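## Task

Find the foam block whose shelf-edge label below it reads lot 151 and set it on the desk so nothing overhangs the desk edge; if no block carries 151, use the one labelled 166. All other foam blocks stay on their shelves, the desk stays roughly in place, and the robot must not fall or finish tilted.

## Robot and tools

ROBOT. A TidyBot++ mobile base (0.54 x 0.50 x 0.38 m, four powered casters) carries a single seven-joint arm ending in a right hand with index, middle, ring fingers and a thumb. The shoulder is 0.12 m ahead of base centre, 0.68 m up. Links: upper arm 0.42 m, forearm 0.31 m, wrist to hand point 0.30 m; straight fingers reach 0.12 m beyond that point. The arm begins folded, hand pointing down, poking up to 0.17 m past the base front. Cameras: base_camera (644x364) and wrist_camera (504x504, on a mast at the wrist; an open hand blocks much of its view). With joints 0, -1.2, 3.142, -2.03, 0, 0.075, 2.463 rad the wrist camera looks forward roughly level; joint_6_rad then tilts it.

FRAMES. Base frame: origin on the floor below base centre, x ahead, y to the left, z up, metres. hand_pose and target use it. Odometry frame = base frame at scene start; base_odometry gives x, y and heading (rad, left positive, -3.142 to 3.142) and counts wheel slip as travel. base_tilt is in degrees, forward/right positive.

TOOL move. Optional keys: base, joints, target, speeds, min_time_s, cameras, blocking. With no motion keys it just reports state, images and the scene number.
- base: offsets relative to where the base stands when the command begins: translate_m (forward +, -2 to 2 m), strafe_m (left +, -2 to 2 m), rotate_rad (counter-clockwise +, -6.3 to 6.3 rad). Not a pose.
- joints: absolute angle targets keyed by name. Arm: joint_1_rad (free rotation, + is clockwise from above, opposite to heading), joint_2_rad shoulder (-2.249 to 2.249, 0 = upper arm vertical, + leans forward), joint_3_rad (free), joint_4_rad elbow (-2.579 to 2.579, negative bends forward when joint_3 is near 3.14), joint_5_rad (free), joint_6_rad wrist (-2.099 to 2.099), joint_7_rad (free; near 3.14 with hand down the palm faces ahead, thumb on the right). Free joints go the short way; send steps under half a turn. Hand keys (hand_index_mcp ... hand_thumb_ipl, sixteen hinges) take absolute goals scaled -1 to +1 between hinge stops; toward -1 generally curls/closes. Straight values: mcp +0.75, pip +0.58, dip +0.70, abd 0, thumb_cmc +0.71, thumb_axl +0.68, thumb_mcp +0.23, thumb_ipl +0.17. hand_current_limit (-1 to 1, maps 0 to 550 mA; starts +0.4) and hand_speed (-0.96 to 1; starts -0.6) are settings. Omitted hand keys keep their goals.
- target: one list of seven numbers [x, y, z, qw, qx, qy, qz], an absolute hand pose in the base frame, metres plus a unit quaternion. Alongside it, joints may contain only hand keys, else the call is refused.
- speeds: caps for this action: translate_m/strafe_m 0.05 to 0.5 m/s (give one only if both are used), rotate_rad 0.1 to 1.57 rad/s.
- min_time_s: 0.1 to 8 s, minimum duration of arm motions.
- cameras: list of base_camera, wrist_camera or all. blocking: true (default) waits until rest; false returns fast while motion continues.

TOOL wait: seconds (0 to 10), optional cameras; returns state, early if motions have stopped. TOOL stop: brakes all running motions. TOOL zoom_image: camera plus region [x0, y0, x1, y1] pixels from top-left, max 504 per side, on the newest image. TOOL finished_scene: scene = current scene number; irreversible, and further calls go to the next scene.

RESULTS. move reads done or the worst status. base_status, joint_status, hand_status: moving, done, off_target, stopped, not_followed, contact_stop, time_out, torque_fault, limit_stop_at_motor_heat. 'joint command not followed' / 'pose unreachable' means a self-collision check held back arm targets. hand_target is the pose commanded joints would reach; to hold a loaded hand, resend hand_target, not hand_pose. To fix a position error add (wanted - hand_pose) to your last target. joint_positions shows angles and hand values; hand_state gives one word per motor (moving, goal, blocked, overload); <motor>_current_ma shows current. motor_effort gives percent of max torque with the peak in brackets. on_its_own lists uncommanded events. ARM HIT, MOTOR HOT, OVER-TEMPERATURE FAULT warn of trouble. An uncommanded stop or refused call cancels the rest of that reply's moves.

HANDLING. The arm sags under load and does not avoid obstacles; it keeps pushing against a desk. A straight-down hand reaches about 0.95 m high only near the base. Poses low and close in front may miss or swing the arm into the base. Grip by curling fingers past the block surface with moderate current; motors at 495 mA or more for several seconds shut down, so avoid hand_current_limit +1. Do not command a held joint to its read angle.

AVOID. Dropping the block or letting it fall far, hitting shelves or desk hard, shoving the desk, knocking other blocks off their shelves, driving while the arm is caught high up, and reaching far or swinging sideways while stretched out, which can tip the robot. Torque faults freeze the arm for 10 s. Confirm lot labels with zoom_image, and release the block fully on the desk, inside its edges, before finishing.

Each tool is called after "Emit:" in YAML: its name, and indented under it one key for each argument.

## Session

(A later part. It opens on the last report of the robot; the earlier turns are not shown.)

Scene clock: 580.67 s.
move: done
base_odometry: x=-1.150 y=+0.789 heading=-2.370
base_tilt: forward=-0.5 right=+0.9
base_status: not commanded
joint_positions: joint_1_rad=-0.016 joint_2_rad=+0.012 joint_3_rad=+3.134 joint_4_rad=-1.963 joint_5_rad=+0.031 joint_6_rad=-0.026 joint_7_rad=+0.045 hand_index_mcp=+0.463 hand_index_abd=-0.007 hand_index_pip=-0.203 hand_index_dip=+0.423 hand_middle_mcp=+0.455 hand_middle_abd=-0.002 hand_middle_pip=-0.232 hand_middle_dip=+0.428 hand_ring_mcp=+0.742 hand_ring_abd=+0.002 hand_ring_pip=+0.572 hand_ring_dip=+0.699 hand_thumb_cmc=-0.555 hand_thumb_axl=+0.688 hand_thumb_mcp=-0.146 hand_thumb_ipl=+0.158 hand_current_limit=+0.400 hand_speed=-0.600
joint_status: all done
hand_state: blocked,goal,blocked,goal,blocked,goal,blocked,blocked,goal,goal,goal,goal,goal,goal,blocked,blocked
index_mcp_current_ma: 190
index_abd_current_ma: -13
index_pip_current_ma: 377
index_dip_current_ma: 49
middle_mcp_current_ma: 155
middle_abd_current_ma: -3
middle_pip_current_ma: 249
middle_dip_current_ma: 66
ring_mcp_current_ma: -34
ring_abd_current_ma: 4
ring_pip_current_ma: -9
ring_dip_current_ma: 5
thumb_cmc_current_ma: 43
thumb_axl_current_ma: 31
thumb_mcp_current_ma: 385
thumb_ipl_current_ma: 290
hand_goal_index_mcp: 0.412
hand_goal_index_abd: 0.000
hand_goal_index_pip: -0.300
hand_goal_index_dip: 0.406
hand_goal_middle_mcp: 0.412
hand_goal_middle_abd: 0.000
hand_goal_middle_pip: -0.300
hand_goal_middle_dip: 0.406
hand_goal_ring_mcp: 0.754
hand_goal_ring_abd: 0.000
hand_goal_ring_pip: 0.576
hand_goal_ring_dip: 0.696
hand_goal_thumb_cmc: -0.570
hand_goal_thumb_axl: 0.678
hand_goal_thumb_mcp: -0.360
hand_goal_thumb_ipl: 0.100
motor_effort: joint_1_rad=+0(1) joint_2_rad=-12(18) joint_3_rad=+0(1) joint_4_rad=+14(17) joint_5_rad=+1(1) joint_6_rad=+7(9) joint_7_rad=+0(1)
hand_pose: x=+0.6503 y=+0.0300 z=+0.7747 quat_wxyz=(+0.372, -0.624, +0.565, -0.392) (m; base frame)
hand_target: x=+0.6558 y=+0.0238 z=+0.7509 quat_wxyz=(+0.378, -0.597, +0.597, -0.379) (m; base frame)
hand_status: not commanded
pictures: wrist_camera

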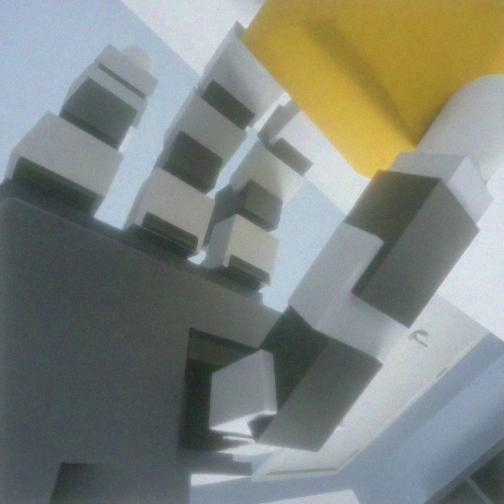

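Emit:
move:
  joints: {"joint_2_rad":0.045,"joint_4_rad":-1.96,"joint_6_rad":0.03}
  min_time_s: 0.5

Emit:
move:
  joints: {"hand_index_pip":-0.1,"hand_middle_pip":-0.1,"hand_thumb_mcp":-0.1,"hand_thumb_ipl":0.168}
  cameras: ["wrist_camera"]

Emit:
move:
  joints: {"hand_index_pip":0.3,"hand_middle_pip":0.3,"hand_index_mcp":0.48,"hand_middle_mcp":0.48,"hand_thumb_mcp":0.1,"hand_thumb_ipl":0.168}
  cameras: ["wrist_camera"]

Scene clock: 587.37 s.
move: done
base_odometry: x=-1.150 y=+0.789 heading=-2.370
base_tilt: forward=-0.5 right=+0.9
base_status: not commanded
joint_positions: joint_1_rad=-0.016 joint_2_rad=+0.012 joint_3_rad=+3.134 joint_4_rad=-1.962 joint_5_rad=+0.031 joint_6_rad=-0.026 joint_7_rad=+0.045 hand_index_mcp=+0.463 hand_index_abd=-0.007 hand_index_pip=-0.205 hand_index_dip=+0.423 hand_middle_mcp=+0.455 hand_middle_abd=-0.002 hand_middle_pip=-0.232 hand_middle_dip=+0.428 hand_ring_mcp=+0.742 hand_ring_abd=+0.002 hand_ring_pip=+0.572 hand_ring_dip=+0.699 hand_thumb_cmc=-0.555 hand_thumb_axl=+0.688 hand_thumb_mcp=-0.144 hand_thumb_ipl=+0.158 hand_current_limit=+0.400 hand_speed=-0.600
joint_status: all done
hand_state: blocked,goal,blocked,goal,blocked,goal,blocked,blocked,goal,goal,goal,goal,goal,goal,blocked,blocked
index_mcp_current_ma: 190
index_abd_current_ma: -13
index_pip_current_ma: 371
index_dip_current_ma: 49
middle_mcp_current_ma: 155
middle_abd_current_ma: -3
middle_pip_current_ma: 246
middle_dip_current_ma: 66
ring_mcp_current_ma: -34
ring_abd_current_ma: 4
ring_pip_current_ma: -9
ring_dip_current_ma: 5
thumb_cmc_current_ma: 43
thumb_axl_current_ma: 31
thumb_mcp_current_ma: 385
thumb_ipl_current_ma: 290
hand_goal_index_mcp: 0.412
hand_goal_index_abd: 0.000
hand_goal_index_pip: -0.300
hand_goal_index_dip: 0.406
hand_goal_middle_mcp: 0.412
hand_goal_middle_abd: 0.000
hand_goal_middle_pip: -0.300
hand_goal_middle_dip: 0.406
hand_goal_ring_mcp: 0.754
hand_goal_ring_abd: 0.000
hand_goal_ring_pip: 0.576
hand_goal_ring_dip: 0.696
hand_goal_thumb_cmc: -0.570
hand_goal_thumb_axl: 0.678
hand_goal_thumb_mcp: -0.360
hand_goal_thumb_ipl: 0.100
motor_effort: joint_1_rad=-1(1) joint_2_rad=-14(15) joint_3_rad=+0(1) joint_4_rad=+15(17) joint_5_rad=+0(1) joint_6_rad=+8(9) joint_7_rad=+0(1)
hand_pose: x=+0.6507 y=+0.0300 z=+0.7752 quat_wxyz=(+0.372, -0.624, +0.565, -0.392) (m; base frame)
hand_target: x=+0.6669 y=+0.0238 z=+0.7732 quat_wxyz=(+0.389, -0.590, +0.590, -0.390) (m; base frame)
hand_status: not commanded
pictures: none

Scene clock: 587.97 s.
move: done
base_odometry: x=-1.150 y=+0.789 heading=-2.370
base_tilt: forward=-0.5 right=+0.9
base_status: not commanded
joint_positions: joint_1_rad=-0.016 joint_2_rad=+0.017 joint_3_rad=+3.134 joint_4_rad=-1.962 joint_5_rad=+0.031 joint_6_rad=-0.026 joint_7_rad=+0.045 hand_index_mcp=+0.409 hand_index_abd=-0.003 hand_index_pip=-0.103 hand_index_dip=+0.409 hand_middle_mcp=+0.409 hand_middle_abd=-0.002 hand_middle_pip=-0.102 hand_middle_dip=+0.409 hand_ring_mcp=+0.742 hand_ring_abd=+0.002 hand_ring_pip=+0.572 hand_ring_dip=+0.699 hand_thumb_cmc=-0.567 hand_thumb_axl=+0.681 hand_thumb_mcp=-0.101 hand_thumb_ipl=+0.170 hand_current_limit=+0.400 hand_speed=-0.600
joint_status: all done
hand_state: goal,goal,goal,goal,goal,goal,goal,goal,goal,goal,goal,goal,goal,goal,goal,goal
index_mcp_current_ma: -6
index_abd_current_ma: -6
index_pip_current_ma: -5
index_dip_current_ma: 6
middle_mcp_current_ma: -6
middle_abd_current_ma: -3
middle_pip_current_ma: -4
middle_dip_current_ma: 6
ring_mcp_current_ma: -34
ring_abd_current_ma: 4
ring_pip_current_ma: -9
ring_dip_current_ma: 5
thumb_cmc_current_ma: 6
thumb_axl_current_ma: 7
thumb_mcp_current_ma: -1
thumb_ipl_current_ma: 6
hand_goal_index_mcp: 0.412
hand_goal_index_abd: 0.000
hand_goal_index_pip: -0.100
hand_goal_index_dip: 0.406
hand_goal_middle_mcp: 0.412
hand_goal_middle_abd: 0.000
hand_goal_middle_pip: -0.100
hand_goal_middle_dip: 0.406
hand_goal_ring_mcp: 0.754
hand_goal_ring_abd: 0.000
hand_goal_ring_pip: 0.576
hand_goal_ring_dip: 0.696
hand_goal_thumb_cmc: -0.570
hand_goal_thumb_axl: 0.678
hand_goal_thumb_mcp: -0.100
hand_goal_thumb_ipl: 0.168
motor_effort: joint_1_rad=+1(1) joint_2_rad=-16(18) joint_3_rad=+1(1) joint_4_rad=+16(17) joint_5_rad=+1(1) joint_6_rad=+8(9) joint_7_rad=+0(0)
hand_pose: x=+0.6512 y=+0.0300 z=+0.7725 quat_wxyz=(+0.370, -0.625, +0.566, -0.391) (m; base frame)
hand_target: x=+0.6669 y=+0.0238 z=+0.7732 quat_wxyz=(+0.389, -0.590, +0.590, -0.390) (m; base frame)
hand_status: not commanded
pictures: wrist_camera

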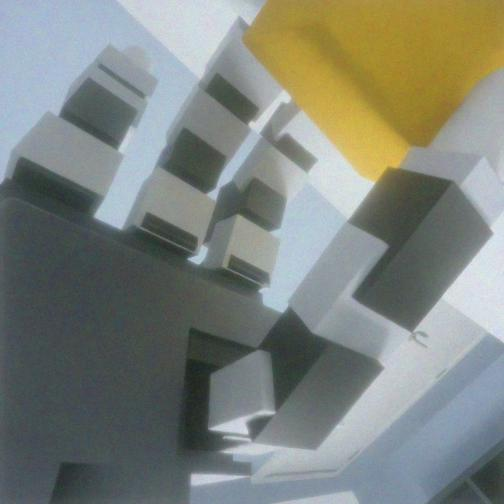

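Scene clock: 588.70 s.
move: done
base_odometry: x=-1.150 y=+0.789 heading=-2.370
base_tilt: forward=-0.5 right=+0.9
base_status: not commanded
joint_positions: joint_1_rad=-0.016 joint_2_rad=+0.017 joint_3_rad=+3.134 joint_4_rad=-1.962 joint_5_rad=+0.031 joint_6_rad=-0.026 joint_7_rad=+0.045 hand_index_mcp=+0.465 hand_index_abd=-0.003 hand_index_pip=+0.294 hand_index_dip=+0.409 hand_middle_mcp=+0.466 hand_middle_abd=-0.002 hand_middle_pip=+0.295 hand_middle_dip=+0.409 hand_ring_mcp=+0.742 hand_ring_abd=+0.002 hand_ring_pip=+0.572 hand_ring_dip=+0.699 hand_thumb_cmc=-0.567 hand_thumb_axl=+0.681 hand_thumb_mcp=+0.096 hand_thumb_ipl=+0.170 hand_current_limit=+0.400 hand_speed=-0.600
joint_status: all done
hand_state: goal,goal,goal,goal,goal,goal,goal,goal,goal,goal,goal,goal,goal,goal,goal,goal
index_mcp_current_ma: -45
index_abd_current_ma: -5
index_pip_current_ma: -13
index_dip_current_ma: 5
middle_mcp_current_ma: -42
middle_abd_current_ma: -3
middle_pip_current_ma: -11
middle_dip_current_ma: 5
ring_mcp_current_ma: -34
ring_abd_current_ma: 4
ring_pip_current_ma: -9
ring_dip_current_ma: 5
thumb_cmc_current_ma: 6
thumb_axl_current_ma: 6
thumb_mcp_current_ma: -12
thumb_ipl_current_ma: 5
hand_goal_index_mcp: 0.480
hand_goal_index_abd: 0.000
hand_goal_index_pip: 0.300
hand_goal_index_dip: 0.406
hand_goal_middle_mcp: 0.480
hand_goal_middle_abd: 0.000
hand_goal_middle_pip: 0.300
hand_goal_middle_dip: 0.406
hand_goal_ring_mcp: 0.754
hand_goal_ring_abd: 0.000
hand_goal_ring_pip: 0.576
hand_goal_ring_dip: 0.696
hand_goal_thumb_cmc: -0.570
hand_goal_thumb_axl: 0.678
hand_goal_thumb_mcp: 0.100
hand_goal_thumb_ipl: 0.168
motor_effort: joint_1_rad=+0(1) joint_2_rad=-17(18) joint_3_rad=+0(1) joint_4_rad=+16(17) joint_5_rad=+0(1) joint_6_rad=+8(9) joint_7_rad=+1(1)
hand_pose: x=+0.6512 y=+0.0300 z=+0.7725 quat_wxyz=(+0.370, -0.625, +0.566, -0.391) (m; base frame)
hand_target: x=+0.6669 y=+0.0238 z=+0.7732 quat_wxyz=(+0.389, -0.590, +0.590, -0.390) (m; base frame)
hand_status: not commanded
pictures: wrist_camera

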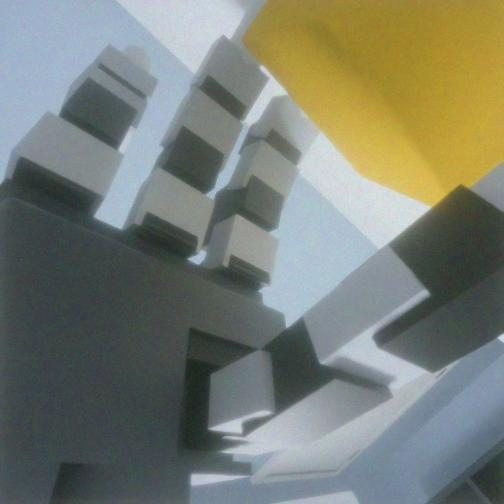

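Released. Now raise the hand straight up.

Emit:
move:
  joints: {"joint_2_rad":0.0,"joint_4_rad":-1.70,"joint_6_rad":-0.3}
  min_time_s: 3
  cameras: ["wrist_camera"]

Emit:
move:
  joints: {"joint_2_rad":-0.3,"joint_4_rad":-1.2,"joint_6_rad":-1.3}
  min_time_s: 3
  cameras: ["wrist_camera"]

Scene clock: 595.73 s.
move: done
base_odometry: x=-1.150 y=+0.789 heading=-2.370
base_tilt: forward=-0.5 right=+0.9
base_status: not commanded
joint_positions: joint_1_rad=-0.016 joint_2_rad=+0.017 joint_3_rad=+3.134 joint_4_rad=-1.718 joint_5_rad=+0.031 joint_6_rad=-0.230 joint_7_rad=+0.045 hand_index_mcp=+0.465 hand_index_abd=-0.003 hand_index_pip=+0.294 hand_index_dip=+0.408 hand_middle_mcp=+0.466 hand_middle_abd=-0.002 hand_middle_pip=+0.295 hand_middle_dip=+0.409 hand_ring_mcp=+0.742 hand_ring_abd=+0.002 hand_ring_pip=+0.572 hand_ring_dip=+0.699 hand_thumb_cmc=-0.567 hand_thumb_axl=+0.681 hand_thumb_mcp=+0.096 hand_thumb_ipl=+0.170 hand_current_limit=+0.400 hand_speed=-0.600
joint_status: all done
hand_state: goal,goal,goal,goal,goal,goal,goal,goal,goal,goal,goal,goal,goal,goal,goal,goal
index_mcp_current_ma: -45
index_abd_current_ma: -5
index_pip_current_ma: -13
index_dip_current_ma: 5
middle_mcp_current_ma: -42
middle_abd_current_ma: -3
middle_pip_current_ma: -11
middle_dip_current_ma: 5
ring_mcp_current_ma: -34
ring_abd_current_ma: 4
ring_pip_current_ma: -9
ring_dip_current_ma: 5
thumb_cmc_current_ma: 6
thumb_axl_current_ma: 6
thumb_mcp_current_ma: -12
thumb_ipl_current_ma: 5
hand_goal_index_mcp: 0.480
hand_goal_index_abd: 0.000
hand_goal_index_pip: 0.300
hand_goal_index_dip: 0.406
hand_goal_middle_mcp: 0.480
hand_goal_middle_abd: 0.000
hand_goal_middle_pip: 0.300
hand_goal_middle_dip: 0.406
hand_goal_ring_mcp: 0.754
hand_goal_ring_abd: 0.000
hand_goal_ring_pip: 0.576
hand_goal_ring_dip: 0.696
hand_goal_thumb_cmc: -0.570
hand_goal_thumb_axl: 0.678
hand_goal_thumb_mcp: 0.100
hand_goal_thumb_ipl: 0.168
motor_effort: joint_1_rad=+0(1) joint_2_rad=-18(19) joint_3_rad=+1(1) joint_4_rad=+17(18) joint_5_rad=+1(1) joint_6_rad=+8(10) joint_7_rad=+0(1)
hand_pose: x=+0.6810 y=+0.0289 z=+0.8556 quat_wxyz=(+0.380, -0.615, +0.560, -0.404) (m; base frame)
hand_target: x=+0.6695 y=+0.0238 z=+0.8593 quat_wxyz=(+0.382, -0.595, +0.595, -0.382) (m; base frame)
hand_status: not commanded
pictures: wrist_camera

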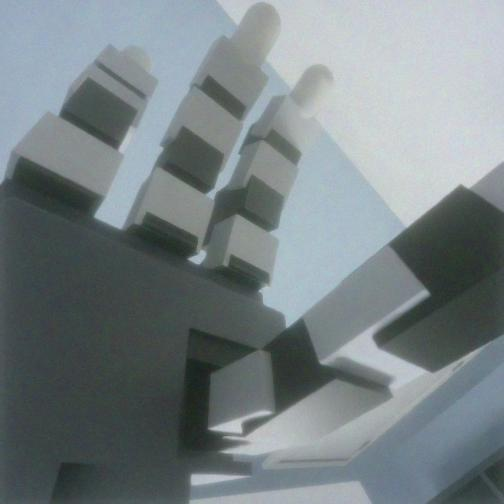

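Scene clock: 599.37 s.
move: done
base_odometry: x=-1.150 y=+0.789 heading=-2.370
base_tilt: forward=-0.5 right=+0.9
base_status: not commanded
joint_positions: joint_1_rad=-0.016 joint_2_rad=-0.279 joint_3_rad=+3.134 joint_4_rad=-1.215 joint_5_rad=+0.031 joint_6_rad=-1.231 joint_7_rad=+0.045 hand_index_mcp=+0.465 hand_index_abd=-0.003 hand_index_pip=+0.295 hand_index_dip=+0.408 hand_middle_mcp=+0.466 hand_middle_abd=-0.002 hand_middle_pip=+0.296 hand_middle_dip=+0.409 hand_ring_mcp=+0.742 hand_ring_abd=+0.002 hand_ring_pip=+0.572 hand_ring_dip=+0.699 hand_thumb_cmc=-0.567 hand_thumb_axl=+0.681 hand_thumb_mcp=+0.096 hand_thumb_ipl=+0.170 hand_current_limit=+0.400 hand_speed=-0.600
joint_status: all done
hand_state: goal,goal,goal,goal,goal,goal,goal,goal,goal,goal,goal,goal,goal,goal,goal,goal
index_mcp_current_ma: -44
index_abd_current_ma: -5
index_pip_current_ma: -12
index_dip_current_ma: 5
middle_mcp_current_ma: -41
middle_abd_current_ma: -3
middle_pip_current_ma: -9
middle_dip_current_ma: 5
ring_mcp_current_ma: -34
ring_abd_current_ma: 4
ring_pip_current_ma: -9
ring_dip_current_ma: 5
thumb_cmc_current_ma: 6
thumb_axl_current_ma: 6
thumb_mcp_current_ma: -12
thumb_ipl_current_ma: 4
hand_goal_index_mcp: 0.480
hand_goal_index_abd: 0.000
hand_goal_index_pip: 0.300
hand_goal_index_dip: 0.406
hand_goal_middle_mcp: 0.480
hand_goal_middle_abd: 0.000
hand_goal_middle_pip: 0.300
hand_goal_middle_dip: 0.406
hand_goal_ring_mcp: 0.754
hand_goal_ring_abd: 0.000
hand_goal_ring_pip: 0.576
hand_goal_ring_dip: 0.696
hand_goal_thumb_cmc: -0.570
hand_goal_thumb_axl: 0.678
hand_goal_thumb_mcp: 0.100
hand_goal_thumb_ipl: 0.168
motor_effort: joint_1_rad=+0(1) joint_2_rad=-7(20) joint_3_rad=+1(1) joint_4_rad=+14(19) joint_5_rad=+0(1) joint_6_rad=+8(9) joint_7_rad=+0(1)
hand_pose: x=+0.4570 y=+0.0193 z=+1.0319 quat_wxyz=(+0.316, -0.645, +0.604, -0.346) (m; base frame)
hand_target: x=+0.4346 y=+0.0239 z=+1.0331 quat_wxyz=(+0.321, -0.630, +0.630, -0.321) (m; base frame)
hand_status: not commanded
pictures: wrist_camera

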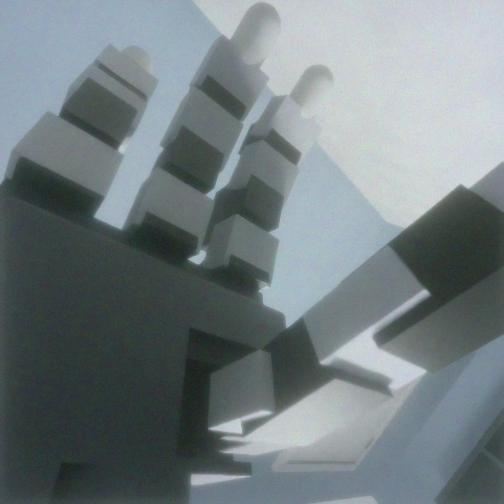

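Emit:
move:
  base: {"translate_m":-0.2}
  joints: {"joint_2_rad":-0.4,"joint_6_rad":-1.9,"hand_thumb_cmc":0.6}
  cameras: ["wrist_camera"]

Scene clock: 605.40 s.
move: done
base_odometry: x=-1.006 y=+0.929 heading=-2.369
base_tilt: forward=-0.5 right=+0.9
base_status: done
joint_positions: joint_1_rad=-0.016 joint_2_rad=-0.404 joint_3_rad=+3.135 joint_4_rad=-1.209 joint_5_rad=+0.031 joint_6_rad=-1.837 joint_7_rad=+0.045 hand_index_mcp=+0.474 hand_index_abd=-0.002 hand_index_pip=+0.297 hand_index_dip=+0.408 hand_middle_mcp=+0.474 hand_middle_abd=-0.002 hand_middle_pip=+0.298 hand_middle_dip=+0.409 hand_ring_mcp=+0.742 hand_ring_abd=+0.002 hand_ring_pip=+0.572 hand_ring_dip=+0.699 hand_thumb_cmc=+0.588 hand_thumb_axl=+0.680 hand_thumb_mcp=+0.096 hand_thumb_ipl=+0.169 hand_current_limit=+0.400 hand_speed=-0.600
joint_status: all done
hand_state: goal,goal,goal,goal,goal,goal,goal,goal,goal,goal,goal,goal,goal,goal,goal,goal
index_mcp_current_ma: -15
index_abd_current_ma: -4
index_pip_current_ma: -6
index_dip_current_ma: 5
middle_mcp_current_ma: -14
middle_abd_current_ma: -3
middle_pip_current_ma: -4
middle_dip_current_ma: 5
ring_mcp_current_ma: -34
ring_abd_current_ma: 3
ring_pip_current_ma: -9
ring_dip_current_ma: 5
thumb_cmc_current_ma: -31
thumb_axl_current_ma: 4
thumb_mcp_current_ma: -12
thumb_ipl_current_ma: 3
hand_goal_index_mcp: 0.480
hand_goal_index_abd: 0.000
hand_goal_index_pip: 0.300
hand_goal_index_dip: 0.406
hand_goal_middle_mcp: 0.480
hand_goal_middle_abd: 0.000
hand_goal_middle_pip: 0.300
hand_goal_middle_dip: 0.406
hand_goal_ring_mcp: 0.754
hand_goal_ring_abd: 0.000
hand_goal_ring_pip: 0.576
hand_goal_ring_dip: 0.696
hand_goal_thumb_cmc: 0.600
hand_goal_thumb_axl: 0.678
hand_goal_thumb_mcp: 0.100
hand_goal_thumb_ipl: 0.168
motor_effort: joint_1_rad=+1(2) joint_2_rad=+1(11) joint_3_rad=+0(5) joint_4_rad=+12(15) joint_5_rad=+0(3) joint_6_rad=+5(7) joint_7_rad=+0(0)
hand_pose: x=+0.2493 y=+0.0157 z=+0.9803 quat_wxyz=(+0.162, -0.703, +0.667, -0.187) (m; base frame)
hand_target: x=+0.2327 y=+0.0240 z=+0.9795 quat_wxyz=(+0.155, -0.690, +0.690, -0.155) (m; base frame)
hand_status: not commanded
pictures: wrist_camera

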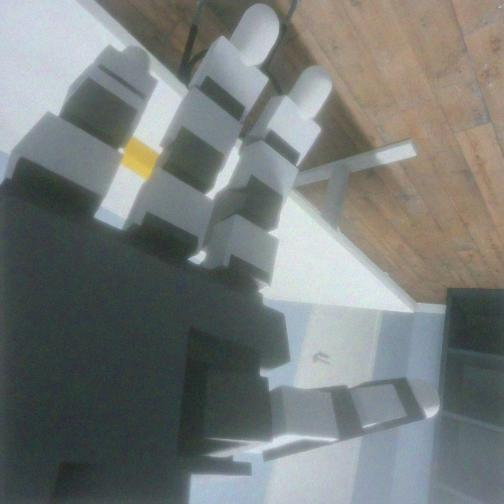

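Emit:
finished_scene:
  scene: 1

The scene is finished: the task was done.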